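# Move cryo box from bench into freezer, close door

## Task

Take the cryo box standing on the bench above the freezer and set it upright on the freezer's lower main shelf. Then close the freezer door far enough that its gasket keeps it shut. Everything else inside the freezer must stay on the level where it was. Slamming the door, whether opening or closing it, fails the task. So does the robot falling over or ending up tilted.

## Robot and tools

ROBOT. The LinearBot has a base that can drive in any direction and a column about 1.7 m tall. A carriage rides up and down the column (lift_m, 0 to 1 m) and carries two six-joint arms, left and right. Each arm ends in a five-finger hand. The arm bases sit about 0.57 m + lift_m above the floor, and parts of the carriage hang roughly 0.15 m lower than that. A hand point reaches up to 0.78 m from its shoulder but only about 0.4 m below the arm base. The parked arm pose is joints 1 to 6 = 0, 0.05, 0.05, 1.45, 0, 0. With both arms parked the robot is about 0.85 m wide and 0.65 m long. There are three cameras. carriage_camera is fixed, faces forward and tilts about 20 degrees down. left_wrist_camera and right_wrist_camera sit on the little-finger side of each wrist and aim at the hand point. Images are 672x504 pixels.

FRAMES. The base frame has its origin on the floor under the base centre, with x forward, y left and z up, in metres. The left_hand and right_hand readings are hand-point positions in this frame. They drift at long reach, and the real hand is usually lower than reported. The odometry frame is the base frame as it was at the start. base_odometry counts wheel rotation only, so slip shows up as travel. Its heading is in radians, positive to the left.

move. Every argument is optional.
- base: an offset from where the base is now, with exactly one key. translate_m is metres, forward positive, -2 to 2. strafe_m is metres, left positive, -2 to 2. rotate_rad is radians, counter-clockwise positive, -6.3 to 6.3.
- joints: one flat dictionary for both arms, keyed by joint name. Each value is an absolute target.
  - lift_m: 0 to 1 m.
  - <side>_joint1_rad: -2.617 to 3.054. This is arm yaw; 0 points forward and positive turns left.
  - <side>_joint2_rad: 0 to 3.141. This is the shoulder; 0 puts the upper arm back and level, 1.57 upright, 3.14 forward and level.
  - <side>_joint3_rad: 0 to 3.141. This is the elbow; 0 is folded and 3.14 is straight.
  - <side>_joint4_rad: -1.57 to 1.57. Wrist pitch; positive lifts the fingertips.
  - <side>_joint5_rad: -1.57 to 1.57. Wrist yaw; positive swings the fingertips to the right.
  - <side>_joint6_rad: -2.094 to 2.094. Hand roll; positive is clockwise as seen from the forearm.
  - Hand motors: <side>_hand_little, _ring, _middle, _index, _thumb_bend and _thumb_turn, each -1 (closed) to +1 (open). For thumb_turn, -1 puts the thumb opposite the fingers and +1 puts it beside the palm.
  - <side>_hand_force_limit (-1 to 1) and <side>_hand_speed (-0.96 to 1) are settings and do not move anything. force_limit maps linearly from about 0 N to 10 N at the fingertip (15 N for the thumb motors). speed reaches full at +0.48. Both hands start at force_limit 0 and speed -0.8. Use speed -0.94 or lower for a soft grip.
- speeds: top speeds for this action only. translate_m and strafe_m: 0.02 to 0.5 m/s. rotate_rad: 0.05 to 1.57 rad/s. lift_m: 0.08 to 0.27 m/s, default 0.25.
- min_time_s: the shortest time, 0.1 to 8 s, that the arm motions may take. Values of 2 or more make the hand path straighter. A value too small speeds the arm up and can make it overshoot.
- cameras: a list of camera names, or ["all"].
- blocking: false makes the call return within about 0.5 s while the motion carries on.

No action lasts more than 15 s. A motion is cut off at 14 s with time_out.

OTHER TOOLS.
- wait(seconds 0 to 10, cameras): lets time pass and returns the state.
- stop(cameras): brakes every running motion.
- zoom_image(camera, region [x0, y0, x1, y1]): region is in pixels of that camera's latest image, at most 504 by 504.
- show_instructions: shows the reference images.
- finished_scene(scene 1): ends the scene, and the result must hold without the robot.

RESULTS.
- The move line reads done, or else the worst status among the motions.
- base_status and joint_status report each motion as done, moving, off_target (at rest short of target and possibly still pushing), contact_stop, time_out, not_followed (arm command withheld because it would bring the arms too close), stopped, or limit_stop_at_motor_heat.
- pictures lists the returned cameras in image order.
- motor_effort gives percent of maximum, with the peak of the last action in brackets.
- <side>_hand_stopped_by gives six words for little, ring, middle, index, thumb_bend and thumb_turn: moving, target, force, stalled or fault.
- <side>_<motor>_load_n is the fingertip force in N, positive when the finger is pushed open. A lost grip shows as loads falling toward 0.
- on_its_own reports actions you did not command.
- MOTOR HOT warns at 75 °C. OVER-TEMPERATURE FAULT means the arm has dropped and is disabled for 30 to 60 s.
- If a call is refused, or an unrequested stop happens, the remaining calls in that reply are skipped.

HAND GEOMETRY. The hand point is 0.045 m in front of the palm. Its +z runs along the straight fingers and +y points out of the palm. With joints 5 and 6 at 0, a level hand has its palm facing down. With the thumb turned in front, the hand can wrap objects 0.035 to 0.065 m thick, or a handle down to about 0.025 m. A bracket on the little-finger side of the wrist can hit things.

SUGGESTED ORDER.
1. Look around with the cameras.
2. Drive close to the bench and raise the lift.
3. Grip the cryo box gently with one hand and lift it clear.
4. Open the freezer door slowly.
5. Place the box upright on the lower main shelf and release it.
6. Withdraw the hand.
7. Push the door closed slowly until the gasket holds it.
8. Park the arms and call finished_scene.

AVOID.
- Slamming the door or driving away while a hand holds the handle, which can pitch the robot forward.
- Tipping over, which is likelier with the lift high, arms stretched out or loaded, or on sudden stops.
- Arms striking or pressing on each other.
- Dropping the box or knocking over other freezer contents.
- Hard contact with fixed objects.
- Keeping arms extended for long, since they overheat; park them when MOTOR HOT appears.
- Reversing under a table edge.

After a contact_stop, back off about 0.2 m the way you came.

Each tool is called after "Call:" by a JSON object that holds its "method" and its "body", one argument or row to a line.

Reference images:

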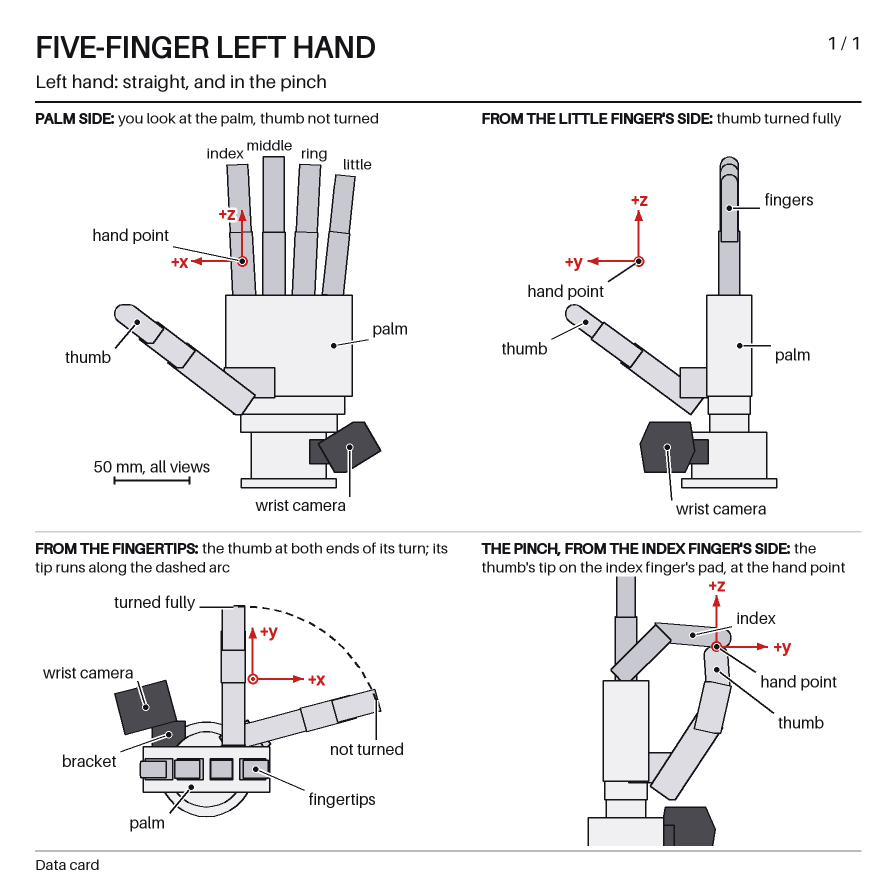

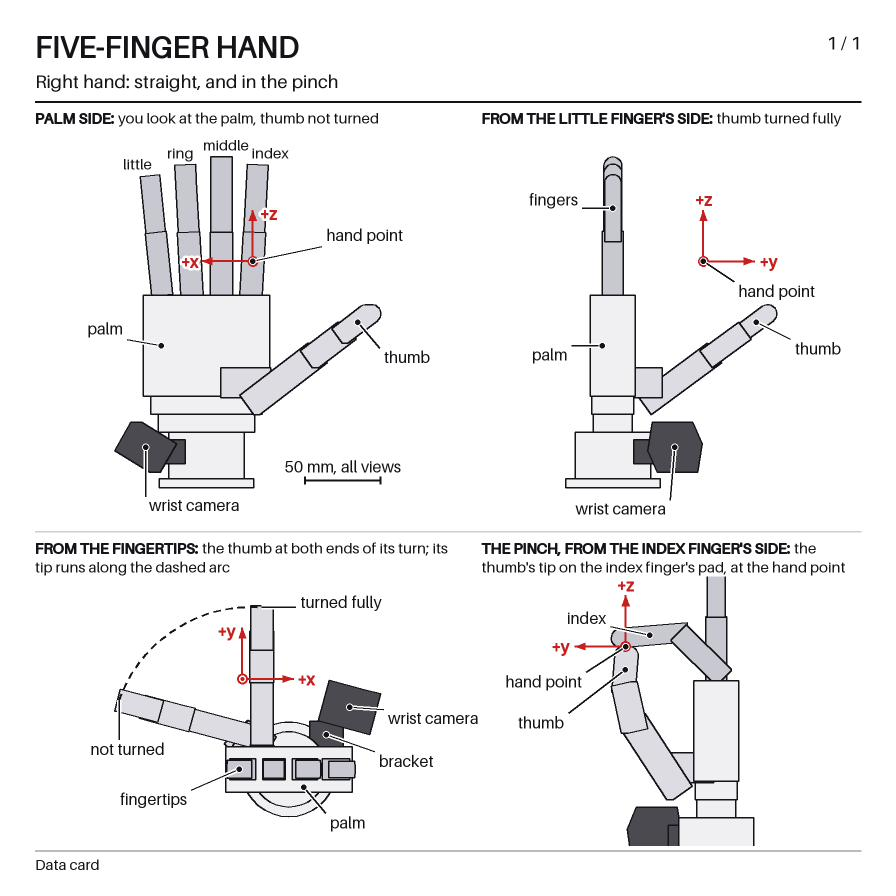

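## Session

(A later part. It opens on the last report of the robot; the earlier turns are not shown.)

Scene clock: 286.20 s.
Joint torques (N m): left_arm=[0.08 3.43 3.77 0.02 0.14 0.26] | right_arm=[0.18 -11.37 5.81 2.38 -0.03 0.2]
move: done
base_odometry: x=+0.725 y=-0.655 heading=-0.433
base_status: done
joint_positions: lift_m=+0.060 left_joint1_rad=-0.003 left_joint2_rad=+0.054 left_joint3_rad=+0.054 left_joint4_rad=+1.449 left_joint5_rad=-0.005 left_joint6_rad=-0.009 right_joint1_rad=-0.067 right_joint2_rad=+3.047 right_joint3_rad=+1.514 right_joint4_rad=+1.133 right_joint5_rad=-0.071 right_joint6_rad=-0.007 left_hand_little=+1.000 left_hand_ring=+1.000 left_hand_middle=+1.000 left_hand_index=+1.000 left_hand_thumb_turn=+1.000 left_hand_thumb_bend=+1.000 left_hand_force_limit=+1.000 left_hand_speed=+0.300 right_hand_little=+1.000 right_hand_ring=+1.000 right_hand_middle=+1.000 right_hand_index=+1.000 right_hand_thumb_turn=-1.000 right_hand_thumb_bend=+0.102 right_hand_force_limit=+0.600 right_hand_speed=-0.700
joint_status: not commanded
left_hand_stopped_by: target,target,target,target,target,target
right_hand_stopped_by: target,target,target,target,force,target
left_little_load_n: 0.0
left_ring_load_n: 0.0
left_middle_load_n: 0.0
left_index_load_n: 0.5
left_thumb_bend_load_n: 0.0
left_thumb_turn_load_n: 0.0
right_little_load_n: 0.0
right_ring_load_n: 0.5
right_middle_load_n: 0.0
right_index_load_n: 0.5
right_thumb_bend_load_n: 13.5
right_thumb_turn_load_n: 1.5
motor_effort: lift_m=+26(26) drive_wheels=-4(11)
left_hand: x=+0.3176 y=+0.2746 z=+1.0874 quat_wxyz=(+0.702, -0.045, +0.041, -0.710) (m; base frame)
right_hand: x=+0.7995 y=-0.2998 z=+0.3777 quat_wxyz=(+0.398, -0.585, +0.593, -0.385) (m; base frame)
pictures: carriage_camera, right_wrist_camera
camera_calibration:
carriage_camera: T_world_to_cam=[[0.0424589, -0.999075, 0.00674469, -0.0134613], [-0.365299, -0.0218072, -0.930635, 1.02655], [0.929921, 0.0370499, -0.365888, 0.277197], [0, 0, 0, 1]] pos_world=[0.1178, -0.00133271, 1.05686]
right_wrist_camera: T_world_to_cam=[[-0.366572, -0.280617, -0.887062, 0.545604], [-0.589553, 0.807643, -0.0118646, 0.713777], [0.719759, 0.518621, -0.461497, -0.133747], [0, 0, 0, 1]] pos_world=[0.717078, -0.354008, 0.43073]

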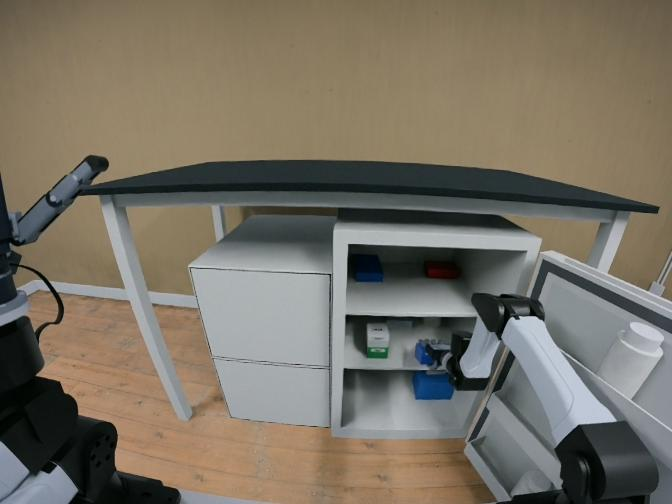

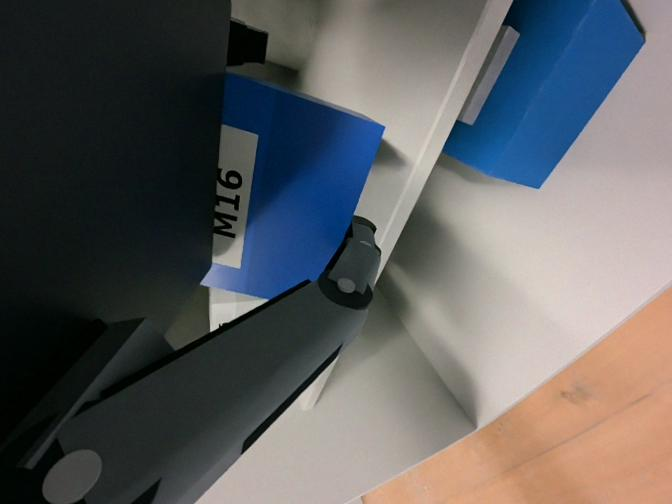

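Call:
{"method": "zoom_image", "body": {
  "camera": "right_wrist_camera",
  "region": [200, 0, 560, 360]
}}

Scaled by 1.400 from the camera's 672x504 image, which has a finer 960x720 frame.

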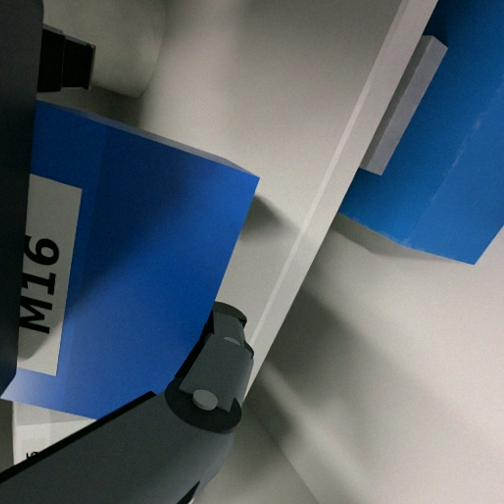

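Call:
{"method": "move", "body": {
  "base": {"translate_m": 0.036},
  "speeds": {"translate_m": 0.1}
}}

Call:
{"method": "move", "body": {
  "joints": {"lift_m": 0.028},
  "speeds": {"lift_m": 0.08},
  "cameras": ["carriage_camera", "right_wrist_camera"]
}}

Call:
{"method": "zoom_image", "body": {
  "camera": "right_wrist_camera",
  "region": [200, 0, 560, 360]
}}

Scene clock: 287.67 s.
Joint torques (N m): left_arm=[0.08 3.43 3.77 0.02 0.14 0.26] | right_arm=[0.17 -11.41 5.53 2.34 -0.01 0.2]
move: done
base_odometry: x=+0.758 y=-0.669 heading=-0.433
base_status: done
joint_positions: lift_m=+0.060 left_joint1_rad=-0.003 left_joint2_rad=+0.054 left_joint3_rad=+0.054 left_joint4_rad=+1.448 left_joint5_rad=-0.005 left_joint6_rad=-0.009 right_joint1_rad=-0.067 right_joint2_rad=+3.047 right_joint3_rad=+1.515 right_joint4_rad=+1.134 right_joint5_rad=-0.071 right_joint6_rad=-0.007 left_hand_little=+1.000 left_hand_ring=+1.000 left_hand_middle=+1.000 left_hand_index=+1.000 left_hand_thumb_turn=+1.000 left_hand_thumb_bend=+1.000 left_hand_force_limit=+1.000 left_hand_speed=+0.300 right_hand_little=+1.000 right_hand_ring=+1.000 right_hand_middle=+1.000 right_hand_index=+1.000 right_hand_thumb_turn=-1.000 right_hand_thumb_bend=+0.102 right_hand_force_limit=+0.600 right_hand_speed=-0.700
joint_status: not commanded
left_hand_stopped_by: target,target,target,target,target,target
right_hand_stopped_by: target,target,target,target,force,target
left_little_load_n: 0.0
left_ring_load_n: 0.0
left_middle_load_n: 0.0
left_index_load_n: 0.0
left_thumb_bend_load_n: 0.0
left_thumb_turn_load_n: 0.0
right_little_load_n: 0.0
right_ring_load_n: 0.0
right_middle_load_n: 0.5
right_index_load_n: 0.5
right_thumb_bend_load_n: 13.5
right_thumb_turn_load_n: 1.5
motor_effort: lift_m=+26(26) drive_wheels=-4(12)
left_hand: x=+0.3179 y=+0.2746 z=+1.0873 quat_wxyz=(+0.702, -0.045, +0.041, -0.710) (m; base frame)
right_hand: x=+0.8000 y=-0.2999 z=+0.3782 quat_wxyz=(+0.398, -0.585, +0.592, -0.385) (m; base frame)
pictures: none

Scene clock: 288.43 s.
Joint torques (N m): left_arm=[0.08 3.49 3.79 0.01 0.14 0.26] | right_arm=[0.23 -12 5.41 2.29 -0.01 0.2]
move: done
base_odometry: x=+0.758 y=-0.669 heading=-0.433
base_status: not commanded
joint_positions: lift_m=+0.028 left_joint1_rad=-0.003 left_joint2_rad=+0.053 left_joint3_rad=+0.054 left_joint4_rad=+1.448 left_joint5_rad=-0.005 left_joint6_rad=-0.009 right_joint1_rad=-0.067 right_joint2_rad=+3.053 right_joint3_rad=+1.518 right_joint4_rad=+1.137 right_joint5_rad=-0.071 right_joint6_rad=-0.007 left_hand_little=+1.000 left_hand_ring=+1.000 left_hand_middle=+1.000 left_hand_index=+1.000 left_hand_thumb_turn=+1.000 left_hand_thumb_bend=+1.000 left_hand_force_limit=+1.000 left_hand_speed=+0.300 right_hand_little=+1.000 right_hand_ring=+1.000 right_hand_middle=+1.000 right_hand_index=+1.000 right_hand_thumb_turn=-1.000 right_hand_thumb_bend=+0.102 right_hand_force_limit=+0.600 right_hand_speed=-0.700
joint_status: all done
left_hand_stopped_by: target,target,target,target,target,target
right_hand_stopped_by: target,target,target,target,force,target
left_little_load_n: 0.0
left_ring_load_n: 0.0
left_middle_load_n: 0.0
left_index_load_n: 0.0
left_thumb_bend_load_n: 0.0
left_thumb_turn_load_n: 0.0
right_little_load_n: 0.0
right_ring_load_n: 0.5
right_middle_load_n: 0.0
right_index_load_n: 0.0
right_thumb_bend_load_n: 14.0
right_thumb_turn_load_n: 1.5
motor_effort: lift_m=+26(32) drive_wheels=-3(4)
left_hand: x=+0.3177 y=+0.2746 z=+1.0554 quat_wxyz=(+0.702, -0.045, +0.041, -0.710) (m; base frame)
right_hand: x=+0.7995 y=-0.2998 z=+0.3446 quat_wxyz=(+0.398, -0.585, +0.592, -0.386) (m; base frame)
pictures: carriage_camera, right_wrist_camera
camera_calibration:
carriage_camera: T_world_to_cam=[[0.0424589, -0.999075, 0.00674469, -0.0132462], [-0.365299, -0.0218072, -0.930635, 0.996867], [0.929921, 0.0370499, -0.365888, 0.265525], [0, 0, 0, 1]] pos_world=[0.1178, -0.00133271, 1.02496]
right_wrist_camera: T_world_to_cam=[[-0.364636, -0.280771, -0.887811, 0.514798], [-0.589516, 0.807647, -0.0132961, 0.713866], [0.720771, 0.518531, -0.460016, -0.150433], [0, 0, 0, 1]] pos_world=[0.716978, -0.354008, 0.397333]

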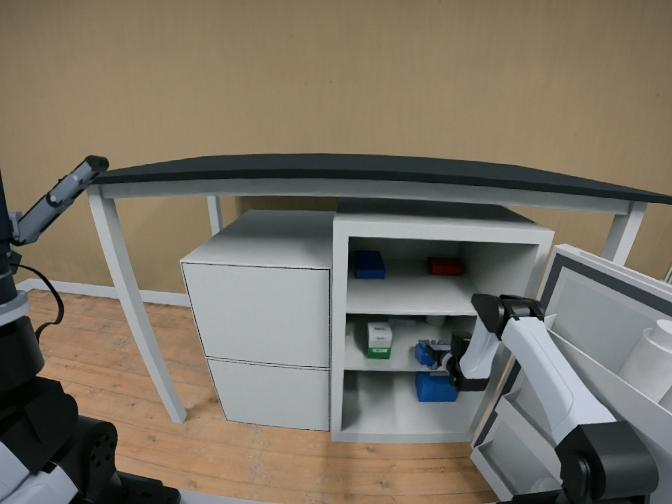

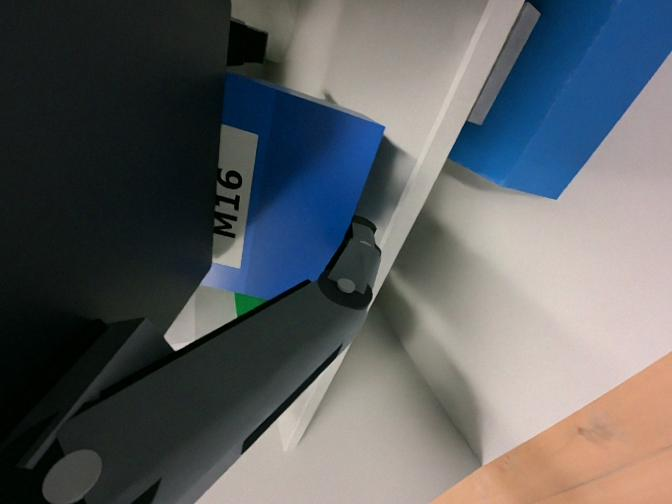

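Scaled by 1.400 from the camera's 672x504 image, which has a finer 960x720 frame.

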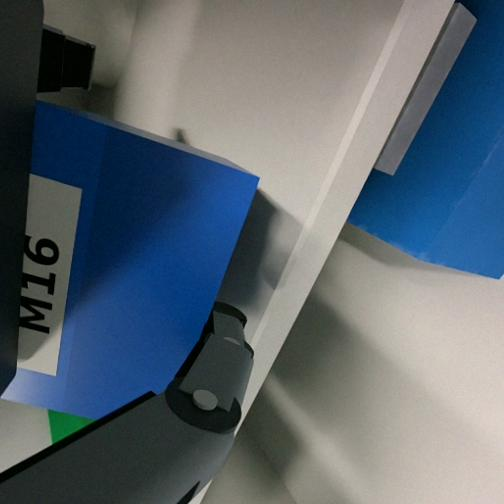

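Call:
{"method": "move", "body": {
  "joints": {"lift_m": 0.016},
  "speeds": {"lift_m": 0.08},
  "cameras": ["right_wrist_camera"]
}}

Call:
{"method": "zoom_image", "body": {
  "camera": "right_wrist_camera",
  "region": [200, 0, 560, 360]
}}

Scene clock: 289.43 s.
Joint torques (N m): left_arm=[0.06 3.49 3.81 0.04 0.14 0.25] | right_arm=[0.23 -11.99 4.93 2.02 -0.03 0.2]
move: done
base_odometry: x=+0.758 y=-0.669 heading=-0.433
base_status: not commanded
joint_positions: lift_m=+0.016 left_joint1_rad=-0.003 left_joint2_rad=+0.053 left_joint3_rad=+0.054 left_joint4_rad=+1.448 left_joint5_rad=-0.005 left_joint6_rad=-0.009 right_joint1_rad=-0.067 right_joint2_rad=+3.053 right_joint3_rad=+1.522 right_joint4_rad=+1.166 right_joint5_rad=-0.071 right_joint6_rad=-0.007 left_hand_little=+1.000 left_hand_ring=+1.000 left_hand_middle=+1.000 left_hand_index=+1.000 left_hand_thumb_turn=+1.000 left_hand_thumb_bend=+1.000 left_hand_force_limit=+1.000 left_hand_speed=+0.300 right_hand_little=+1.000 right_hand_ring=+1.000 right_hand_middle=+1.000 right_hand_index=+1.000 right_hand_thumb_turn=-1.000 right_hand_thumb_bend=+0.102 right_hand_force_limit=+0.600 right_hand_speed=-0.700
joint_status: all done
left_hand_stopped_by: target,target,target,target,target,target
right_hand_stopped_by: target,target,target,target,force,target
left_little_load_n: 0.0
left_ring_load_n: 0.0
left_middle_load_n: 0.0
left_index_load_n: 0.0
left_thumb_bend_load_n: 0.0
left_thumb_turn_load_n: 0.0
right_little_load_n: 0.0
right_ring_load_n: 0.0
right_middle_load_n: 0.5
right_index_load_n: 0.5
right_thumb_bend_load_n: 14.0
right_thumb_turn_load_n: 1.5
motor_effort: lift_m=+26(26) drive_wheels=-3(3)
left_hand: x=+0.3177 y=+0.2745 z=+1.0433 quat_wxyz=(+0.702, -0.045, +0.041, -0.710) (m; base frame)
right_hand: x=+0.8053 y=-0.3002 z=+0.3398 quat_wxyz=(+0.407, -0.579, +0.586, -0.395) (m; base frame)
pictures: right_wrist_camera
camera_calibration:
right_wrist_camera: T_world_to_cam=[[-0.336367, -0.282648, -0.898314, 0.492907], [-0.588813, 0.807569, -0.0336198, 0.723823], [0.734953, 0.517631, -0.438067, -0.175628], [0, 0, 0, 1]] pos_world=[0.721072, -0.354307, 0.390182]

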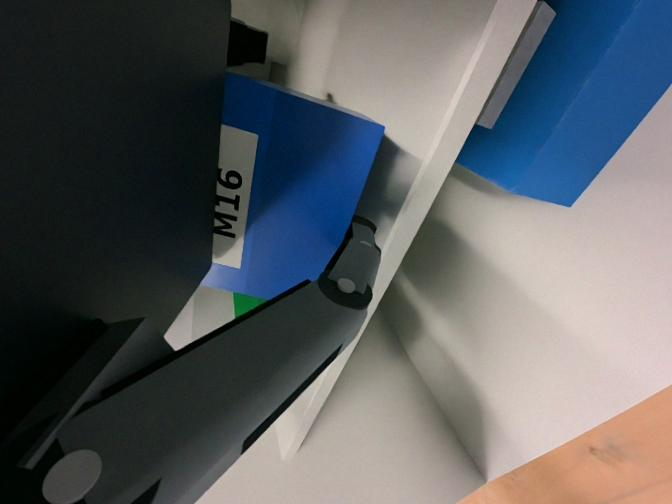

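Scaled by 1.400 from the camera's 672x504 image, which has a finer 960x720 frame.

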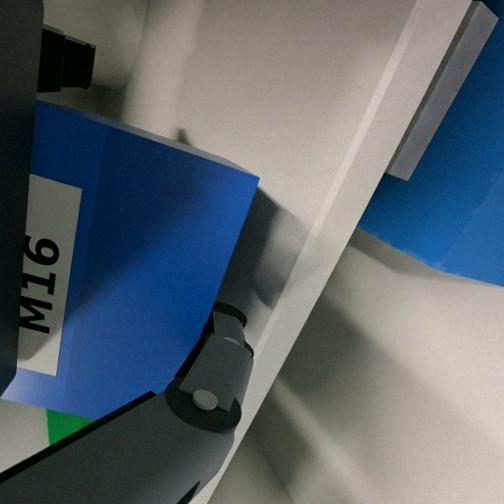

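Call:
{"method": "move", "body": {
  "joints": {"lift_m": 0.006},
  "speeds": {"lift_m": 0.08}
}}

Call:
{"method": "move", "body": {
  "joints": {"right_hand_thumb_bend": 0.5, "right_hand_speed": -0.85},
  "cameras": ["right_wrist_camera"]
}}

Call:
{"method": "zoom_image", "body": {
  "camera": "right_wrist_camera",
  "region": [160, 0, 560, 400]
}}

Scene clock: 290.20 s.
Joint torques (N m): left_arm=[0.08 3.47 3.81 0.01 0.14 0.25] | right_arm=[0.2 -12.01 4.57 1.7 -0.01 0.21]
move: done
base_odometry: x=+0.758 y=-0.669 heading=-0.433
base_status: not commanded
joint_positions: lift_m=+0.006 left_joint1_rad=-0.003 left_joint2_rad=+0.053 left_joint3_rad=+0.054 left_joint4_rad=+1.448 left_joint5_rad=-0.005 left_joint6_rad=-0.009 right_joint1_rad=-0.067 right_joint2_rad=+3.053 right_joint3_rad=+1.526 right_joint4_rad=+1.193 right_joint5_rad=-0.071 right_joint6_rad=-0.007 left_hand_little=+1.000 left_hand_ring=+1.000 left_hand_middle=+1.000 left_hand_index=+1.000 left_hand_thumb_turn=+1.000 left_hand_thumb_bend=+1.000 left_hand_force_limit=+1.000 left_hand_speed=+0.300 right_hand_little=+1.000 right_hand_ring=+1.000 right_hand_middle=+1.000 right_hand_index=+1.000 right_hand_thumb_turn=-1.000 right_hand_thumb_bend=+0.102 right_hand_force_limit=+0.600 right_hand_speed=-0.700
joint_status: all done
left_hand_stopped_by: target,target,target,target,target,target
right_hand_stopped_by: target,target,target,target,force,target
left_little_load_n: 0.0
left_ring_load_n: 0.0
left_middle_load_n: 0.0
left_index_load_n: 0.0
left_thumb_bend_load_n: 0.0
left_thumb_turn_load_n: 0.0
right_little_load_n: 0.0
right_ring_load_n: 0.5
right_middle_load_n: 0.0
right_index_load_n: 0.5
right_thumb_bend_load_n: 13.5
right_thumb_turn_load_n: 1.5
motor_effort: lift_m=+25(27) drive_wheels=+2(4)
left_hand: x=+0.3178 y=+0.2745 z=+1.0334 quat_wxyz=(+0.702, -0.045, +0.041, -0.710) (m; base frame)
right_hand: x=+0.8107 y=-0.3006 z=+0.3373 quat_wxyz=(+0.415, -0.573, +0.579, -0.405) (m; base frame)
pictures: none

Scene clock: 292.57 s.
Joint torques (N m): left_arm=[0.06 3.48 3.78 0.03 0.14 0.26] | right_arm=[0.21 -11.99 4.53 1.75 -0.01 0.2]
move: done
base_odometry: x=+0.758 y=-0.669 heading=-0.433
base_status: not commanded
joint_positions: lift_m=+0.006 left_joint1_rad=-0.003 left_joint2_rad=+0.053 left_joint3_rad=+0.054 left_joint4_rad=+1.448 left_joint5_rad=-0.005 left_joint6_rad=-0.009 right_joint1_rad=-0.067 right_joint2_rad=+3.053 right_joint3_rad=+1.526 right_joint4_rad=+1.192 right_joint5_rad=-0.071 right_joint6_rad=-0.007 left_hand_little=+1.000 left_hand_ring=+1.000 left_hand_middle=+1.000 left_hand_index=+1.000 left_hand_thumb_turn=+1.000 left_hand_thumb_bend=+1.000 left_hand_force_limit=+1.000 left_hand_speed=+0.300 right_hand_little=+1.000 right_hand_ring=+1.000 right_hand_middle=+1.000 right_hand_index=+1.000 right_hand_thumb_turn=-1.000 right_hand_thumb_bend=+0.500 right_hand_force_limit=+0.600 right_hand_speed=-0.850
joint_status: all done
left_hand_stopped_by: target,target,target,target,target,target
right_hand_stopped_by: target,target,target,target,target,target
left_little_load_n: 0.0
left_ring_load_n: 0.0
left_middle_load_n: 0.0
left_index_load_n: 0.0
left_thumb_bend_load_n: 0.5
left_thumb_turn_load_n: 0.0
right_little_load_n: 0.0
right_ring_load_n: 0.0
right_middle_load_n: 0.0
right_index_load_n: 0.0
right_thumb_bend_load_n: 0.0
right_thumb_turn_load_n: 0.0
motor_effort: lift_m=+25(25) drive_wheels=+2(3)
left_hand: x=+0.3178 y=+0.2745 z=+1.0334 quat_wxyz=(+0.702, -0.045, +0.041, -0.710) (m; base frame)
right_hand: x=+0.8106 y=-0.3006 z=+0.3371 quat_wxyz=(+0.415, -0.573, +0.579, -0.405) (m; base frame)
pictures: right_wrist_camera
camera_calibration:
right_wrist_camera: T_world_to_cam=[[-0.309197, -0.284489, -0.907449, 0.472607], [-0.587482, 0.807501, -0.052981, 0.732563], [0.747838, 0.516728, -0.416809, -0.198532], [0, 0, 0, 1]] pos_world=[0.724966, -0.354507, 0.384929]

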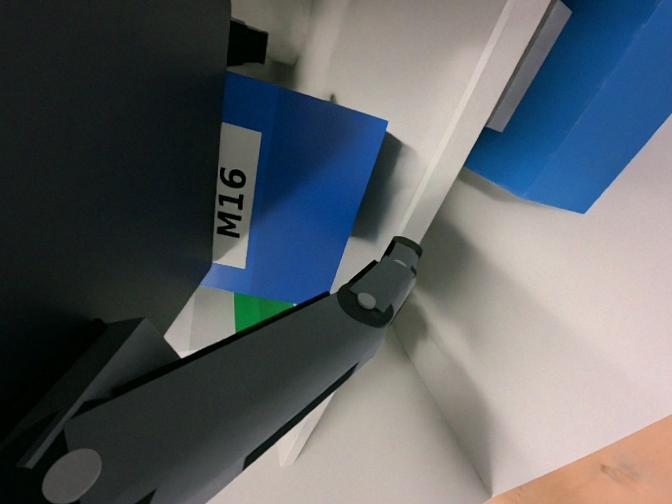

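Scaled by 1.260 from the camera's 672x504 image, which has a finer 960x720 frame.

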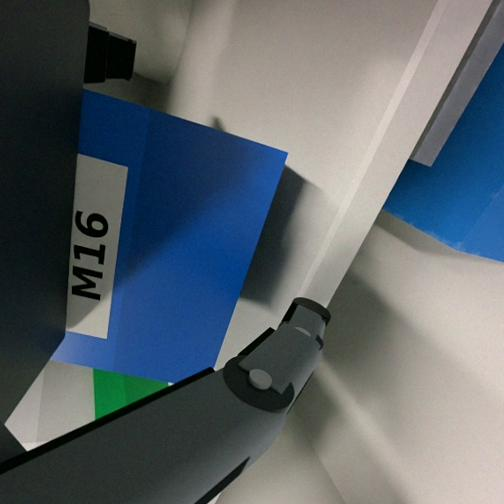

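Call:
{"method": "move", "body": {
  "cameras": ["all"]
}}

Call:
{"method": "zoom_image", "body": {
  "camera": "right_wrist_camera",
  "region": [160, 0, 560, 400]
}}

Call:
{"method": "zoom_image", "body": {
  "camera": "carriage_camera",
  "region": [320, 200, 560, 440]
}}

Scene clock: 293.43 s.
Joint torques (N m): left_arm=[0.05 3.48 3.81 0.03 0.14 0.26] | right_arm=[0.17 -12.03 4.56 1.75 -0.01 0.2]
base_odometry: x=+0.758 y=-0.669 heading=-0.433
base_status: not commanded
joint_positions: lift_m=+0.006 left_joint1_rad=-0.003 left_joint2_rad=+0.053 left_joint3_rad=+0.054 left_joint4_rad=+1.448 left_joint5_rad=-0.005 left_joint6_rad=-0.009 right_joint1_rad=-0.067 right_joint2_rad=+3.053 right_joint3_rad=+1.526 right_joint4_rad=+1.192 right_joint5_rad=-0.071 right_joint6_rad=-0.007 left_hand_little=+1.000 left_hand_ring=+1.000 left_hand_middle=+1.000 left_hand_index=+1.000 left_hand_thumb_turn=+1.000 left_hand_thumb_bend=+1.000 left_hand_force_limit=+1.000 left_hand_speed=+0.300 right_hand_little=+1.000 right_hand_ring=+1.000 right_hand_middle=+1.000 right_hand_index=+1.000 right_hand_thumb_turn=-1.000 right_hand_thumb_bend=+0.500 right_hand_force_limit=+0.600 right_hand_speed=-0.850
joint_status: all done
left_hand_stopped_by: target,target,target,target,target,target
right_hand_stopped_by: target,target,target,target,target,target
left_little_load_n: 0.0
left_ring_load_n: 0.0
left_middle_load_n: 0.0
left_index_load_n: 0.0
left_thumb_bend_load_n: 0.5
left_thumb_turn_load_n: 0.0
right_little_load_n: 0.0
right_ring_load_n: 0.0
right_middle_load_n: 0.0
right_index_load_n: 0.0
right_thumb_bend_load_n: 0.0
right_thumb_turn_load_n: 0.0
motor_effort: lift_m=+25(25) drive_wheels=+2(3)
left_hand: x=+0.3178 y=+0.2745 z=+1.0334 quat_wxyz=(+0.702, -0.045, +0.041, -0.710) (m; base frame)
right_hand: x=+0.8106 y=-0.3006 z=+0.3371 quat_wxyz=(+0.415, -0.573, +0.579, -0.405) (m; base frame)
pictures: carriage_camera, left_wrist_camera, right_wrist_camera
camera_calibration:
carriage_camera: T_world_to_cam=[[0.0424589, -0.999075, 0.00674469, -0.0130978], [-0.365299, -0.0218072, -0.930635, 0.976393], [0.929921, 0.0370499, -0.365888, 0.257475], [0, 0, 0, 1]] pos_world=[0.1178, -0.00133271, 1.00296]
left_wrist_camera: T_world_to_cam=[[-0.951134, -0.289202, 0.108192, 0.269745], [0.182109, -0.808356, -0.559819, 0.73865], [0.249359, -0.51276, 0.821521, -0.676434], [0, 0, 0, 1]] pos_world=[0.290724, 0.328254, 0.94003]
right_wrist_camera: T_world_to_cam=[[-0.309197, -0.284489, -0.907449, 0.472607], [-0.587482, 0.807501, -0.052981, 0.732563], [0.747838, 0.516728, -0.416809, -0.198532], [0, 0, 0, 1]] pos_world=[0.724966, -0.354507, 0.384929]

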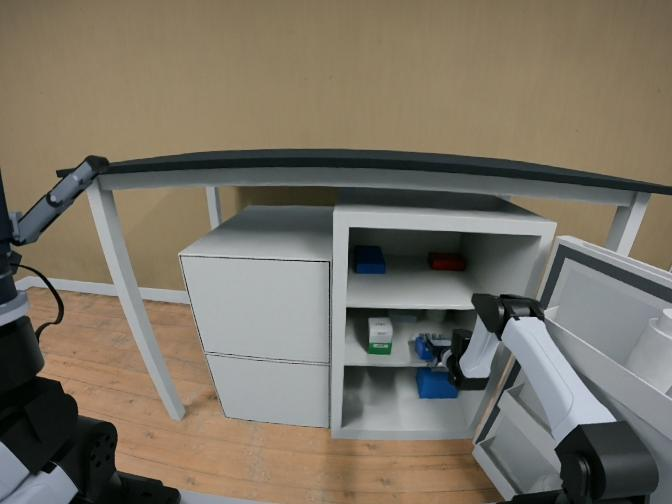

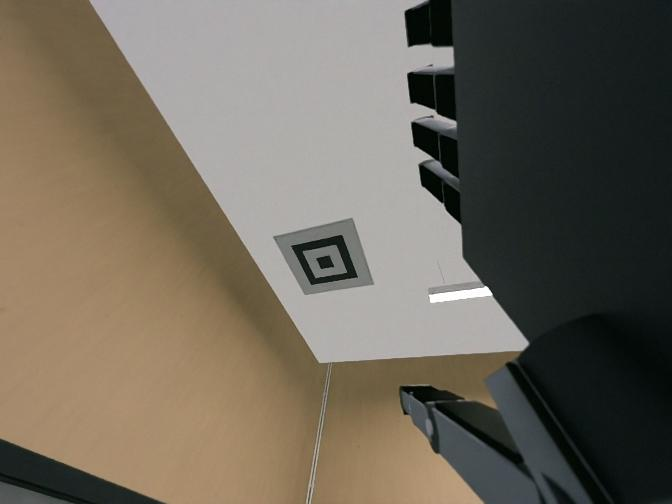

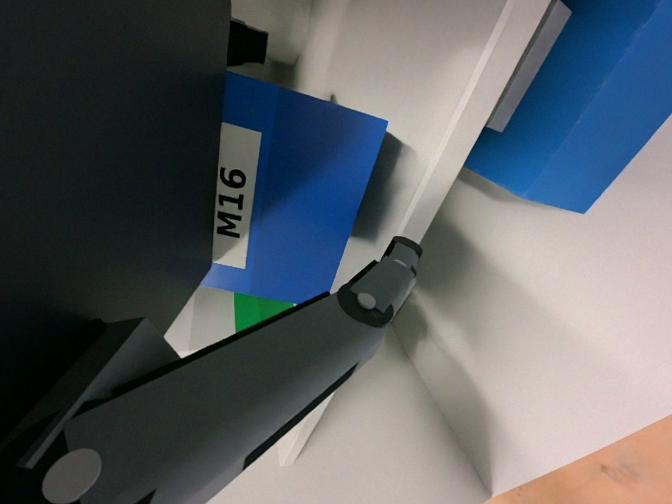

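Scaled by 1.260 from the camera's 672x504 image, which has a finer 960x720 frame.

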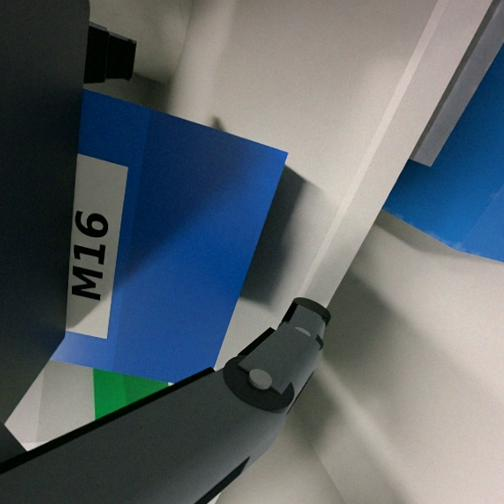

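Scaled by 2.100 from the camera's 672x504 image, which has a finer 960x720 frame.

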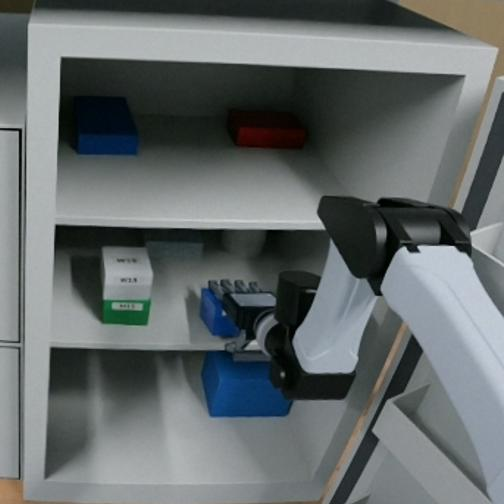

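Call:
{"method": "move", "body": {
  "joints": {"right_hand_thumb_bend": 1.0},
  "cameras": ["carriage_camera", "right_wrist_camera"]
}}

Call:
{"method": "zoom_image", "body": {
  "camera": "right_wrist_camera",
  "region": [160, 0, 560, 400]
}}

Call:
{"method": "zoom_image", "body": {
  "camera": "carriage_camera",
  "region": [370, 280, 520, 430]
}}

Scene clock: 297.27 s.
Joint torques (N m): left_arm=[0.08 3.48 3.78 0.03 0.15 0.25] | right_arm=[0.2 -12.01 4.56 1.75 -0.02 0.19]
move: done
base_odometry: x=+0.758 y=-0.669 heading=-0.433
base_status: not commanded
joint_positions: lift_m=+0.006 left_joint1_rad=-0.003 left_joint2_rad=+0.053 left_joint3_rad=+0.054 left_joint4_rad=+1.448 left_joint5_rad=-0.005 left_joint6_rad=-0.009 right_joint1_rad=-0.067 right_joint2_rad=+3.053 right_joint3_rad=+1.526 right_joint4_rad=+1.192 right_joint5_rad=-0.071 right_joint6_rad=-0.007 left_hand_little=+1.000 left_hand_ring=+1.000 left_hand_middle=+1.000 left_hand_index=+1.000 left_hand_thumb_turn=+1.000 left_hand_thumb_bend=+1.000 left_hand_force_limit=+1.000 left_hand_speed=+0.300 right_hand_little=+1.000 right_hand_ring=+1.000 right_hand_middle=+1.000 right_hand_index=+1.000 right_hand_thumb_turn=-1.000 right_hand_thumb_bend=+1.000 right_hand_force_limit=+0.600 right_hand_speed=-0.850
joint_status: all done
left_hand_stopped_by: target,target,target,target,target,target
right_hand_stopped_by: target,target,target,target,target,target
left_little_load_n: 0.0
left_ring_load_n: 0.0
left_middle_load_n: 0.0
left_index_load_n: 0.0
left_thumb_bend_load_n: 0.0
left_thumb_turn_load_n: 0.0
right_little_load_n: 0.0
right_ring_load_n: 0.5
right_middle_load_n: 0.0
right_index_load_n: 0.0
right_thumb_bend_load_n: 0.0
right_thumb_turn_load_n: 0.0
motor_effort: lift_m=+25(25) drive_wheels=+1(3)
left_hand: x=+0.3178 y=+0.2745 z=+1.0334 quat_wxyz=(+0.702, -0.045, +0.041, -0.710) (m; base frame)
right_hand: x=+0.8106 y=-0.3006 z=+0.3371 quat_wxyz=(+0.415, -0.573, +0.579, -0.405) (m; base frame)
pictures: carriage_camera, right_wrist_camera
camera_calibration:
carriage_camera: T_world_to_cam=[[0.0424589, -0.999075, 0.00674469, -0.0130978], [-0.365299, -0.0218072, -0.930635, 0.976393], [0.929921, 0.0370499, -0.365888, 0.257475], [0, 0, 0, 1]] pos_world=[0.1178, -0.00133271, 1.00296]
right_wrist_camera: T_world_to_cam=[[-0.309197, -0.284489, -0.907449, 0.472607], [-0.587482, 0.807501, -0.052981, 0.732563], [0.747838, 0.516728, -0.416809, -0.198532], [0, 0, 0, 1]] pos_world=[0.724966, -0.354507, 0.384929]

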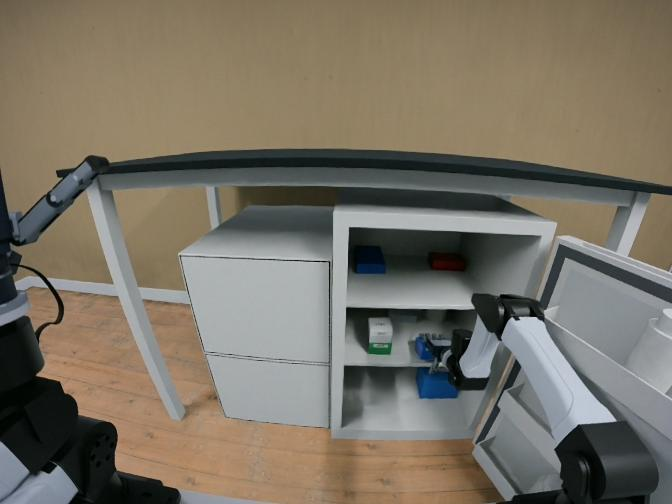

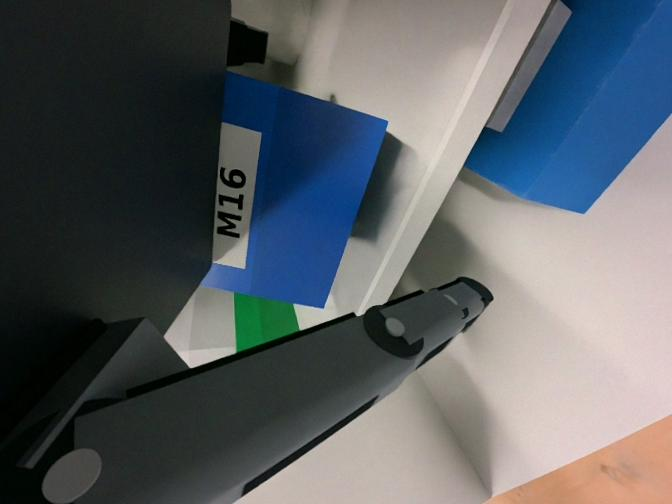

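Scaled by 1.260 from the camera's 672x504 image, which has a finer 960x720 frame.

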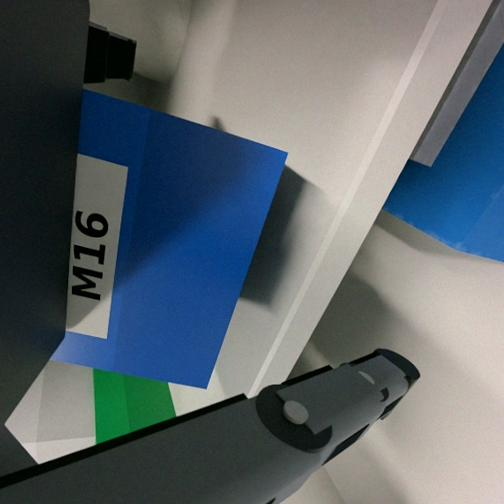

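Scaled by 3.360 from the camera's 672x504 image, which has a finer 960x720 frame.

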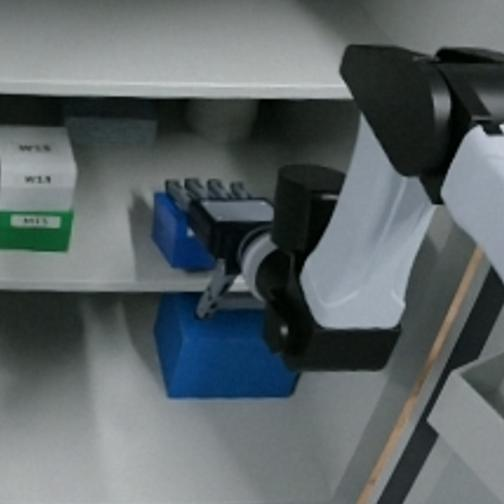

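Call:
{"method": "move", "body": {
  "joints": {"lift_m": 0.026},
  "speeds": {"lift_m": 0.08},
  "cameras": ["carriage_camera", "right_wrist_camera"]
}}

Call:
{"method": "zoom_image", "body": {
  "camera": "carriage_camera",
  "region": [370, 280, 520, 430]
}}

Scene clock: 298.37 s.
Joint torques (N m): left_arm=[0.08 3.48 3.78 0.04 0.14 0.26] | right_arm=[0.25 -11.88 4.48 2.04 -0.02 0.2]
move: done
base_odometry: x=+0.758 y=-0.669 heading=-0.433
base_status: not commanded
joint_positions: lift_m=+0.026 left_joint1_rad=-0.003 left_joint2_rad=+0.053 left_joint3_rad=+0.054 left_joint4_rad=+1.447 left_joint5_rad=-0.005 left_joint6_rad=-0.009 right_joint1_rad=-0.067 right_joint2_rad=+3.053 right_joint3_rad=+1.526 right_joint4_rad=+1.161 right_joint5_rad=-0.071 right_joint6_rad=-0.007 left_hand_little=+1.000 left_hand_ring=+1.000 left_hand_middle=+1.000 left_hand_index=+1.000 left_hand_thumb_turn=+1.000 left_hand_thumb_bend=+1.000 left_hand_force_limit=+1.000 left_hand_speed=+0.300 right_hand_little=+1.000 right_hand_ring=+1.000 right_hand_middle=+1.000 right_hand_index=+1.000 right_hand_thumb_turn=-1.000 right_hand_thumb_bend=+1.000 right_hand_force_limit=+0.600 right_hand_speed=-0.850
joint_status: all done
left_hand_stopped_by: target,target,target,target,target,target
right_hand_stopped_by: target,target,target,target,target,target
left_little_load_n: 0.0
left_ring_load_n: 0.0
left_middle_load_n: 0.0
left_index_load_n: 0.0
left_thumb_bend_load_n: 0.0
left_thumb_turn_load_n: 0.0
right_little_load_n: 0.0
right_ring_load_n: 0.0
right_middle_load_n: 0.0
right_index_load_n: 0.0
right_thumb_bend_load_n: 0.0
right_thumb_turn_load_n: 0.0
motor_effort: lift_m=+25(33) drive_wheels=+1(3)
left_hand: x=+0.3179 y=+0.2745 z=+1.0533 quat_wxyz=(+0.702, -0.045, +0.042, -0.710) (m; base frame)
right_hand: x=+0.8063 y=-0.3003 z=+0.3502 quat_wxyz=(+0.407, -0.579, +0.586, -0.395) (m; base frame)
pictures: carriage_camera, right_wrist_camera
camera_calibration:
carriage_camera: T_world_to_cam=[[0.0424589, -0.999075, 0.00674469, -0.0132327], [-0.365299, -0.0218072, -0.930635, 0.995005], [0.929921, 0.0370499, -0.365888, 0.264793], [0, 0, 0, 1]] pos_world=[0.1178, -0.00133271, 1.02296]
right_wrist_camera: T_world_to_cam=[[-0.336367, -0.282648, -0.898314, 0.502496], [-0.588813, 0.807569, -0.0336198, 0.724758], [0.734953, 0.517631, -0.438067, -0.171851], [0, 0, 0, 1]] pos_world=[0.722072, -0.354307, 0.400482]

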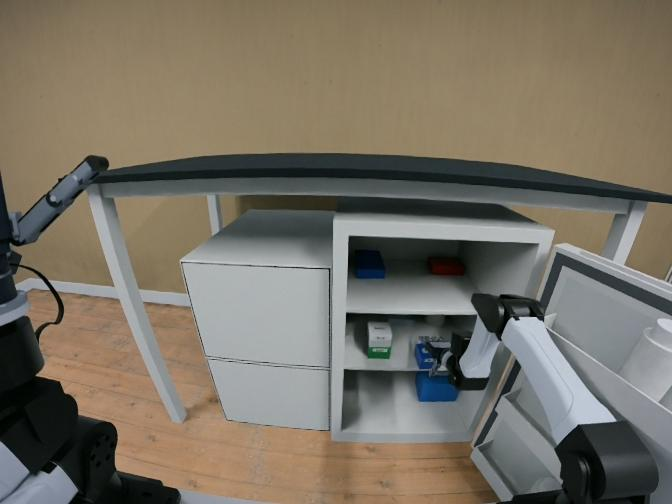

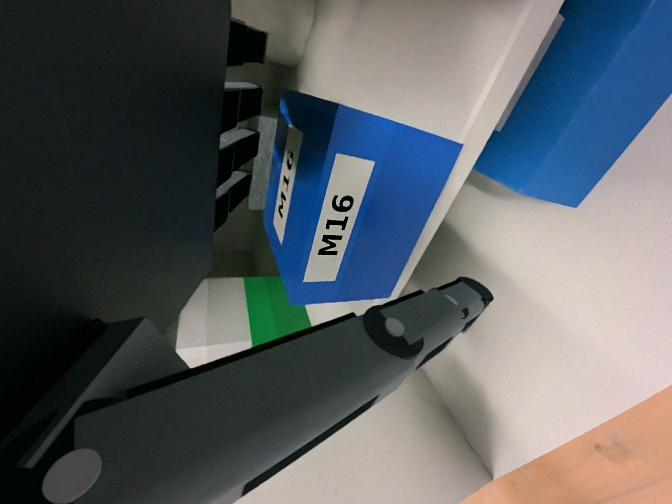

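Scaled by 3.360 from the camera's 672x504 image, which has a finer 960x720 frame.

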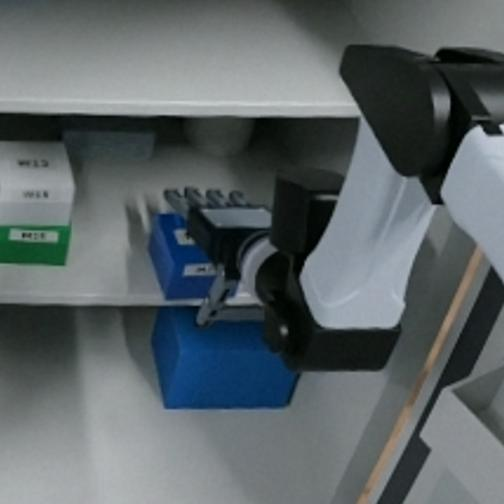

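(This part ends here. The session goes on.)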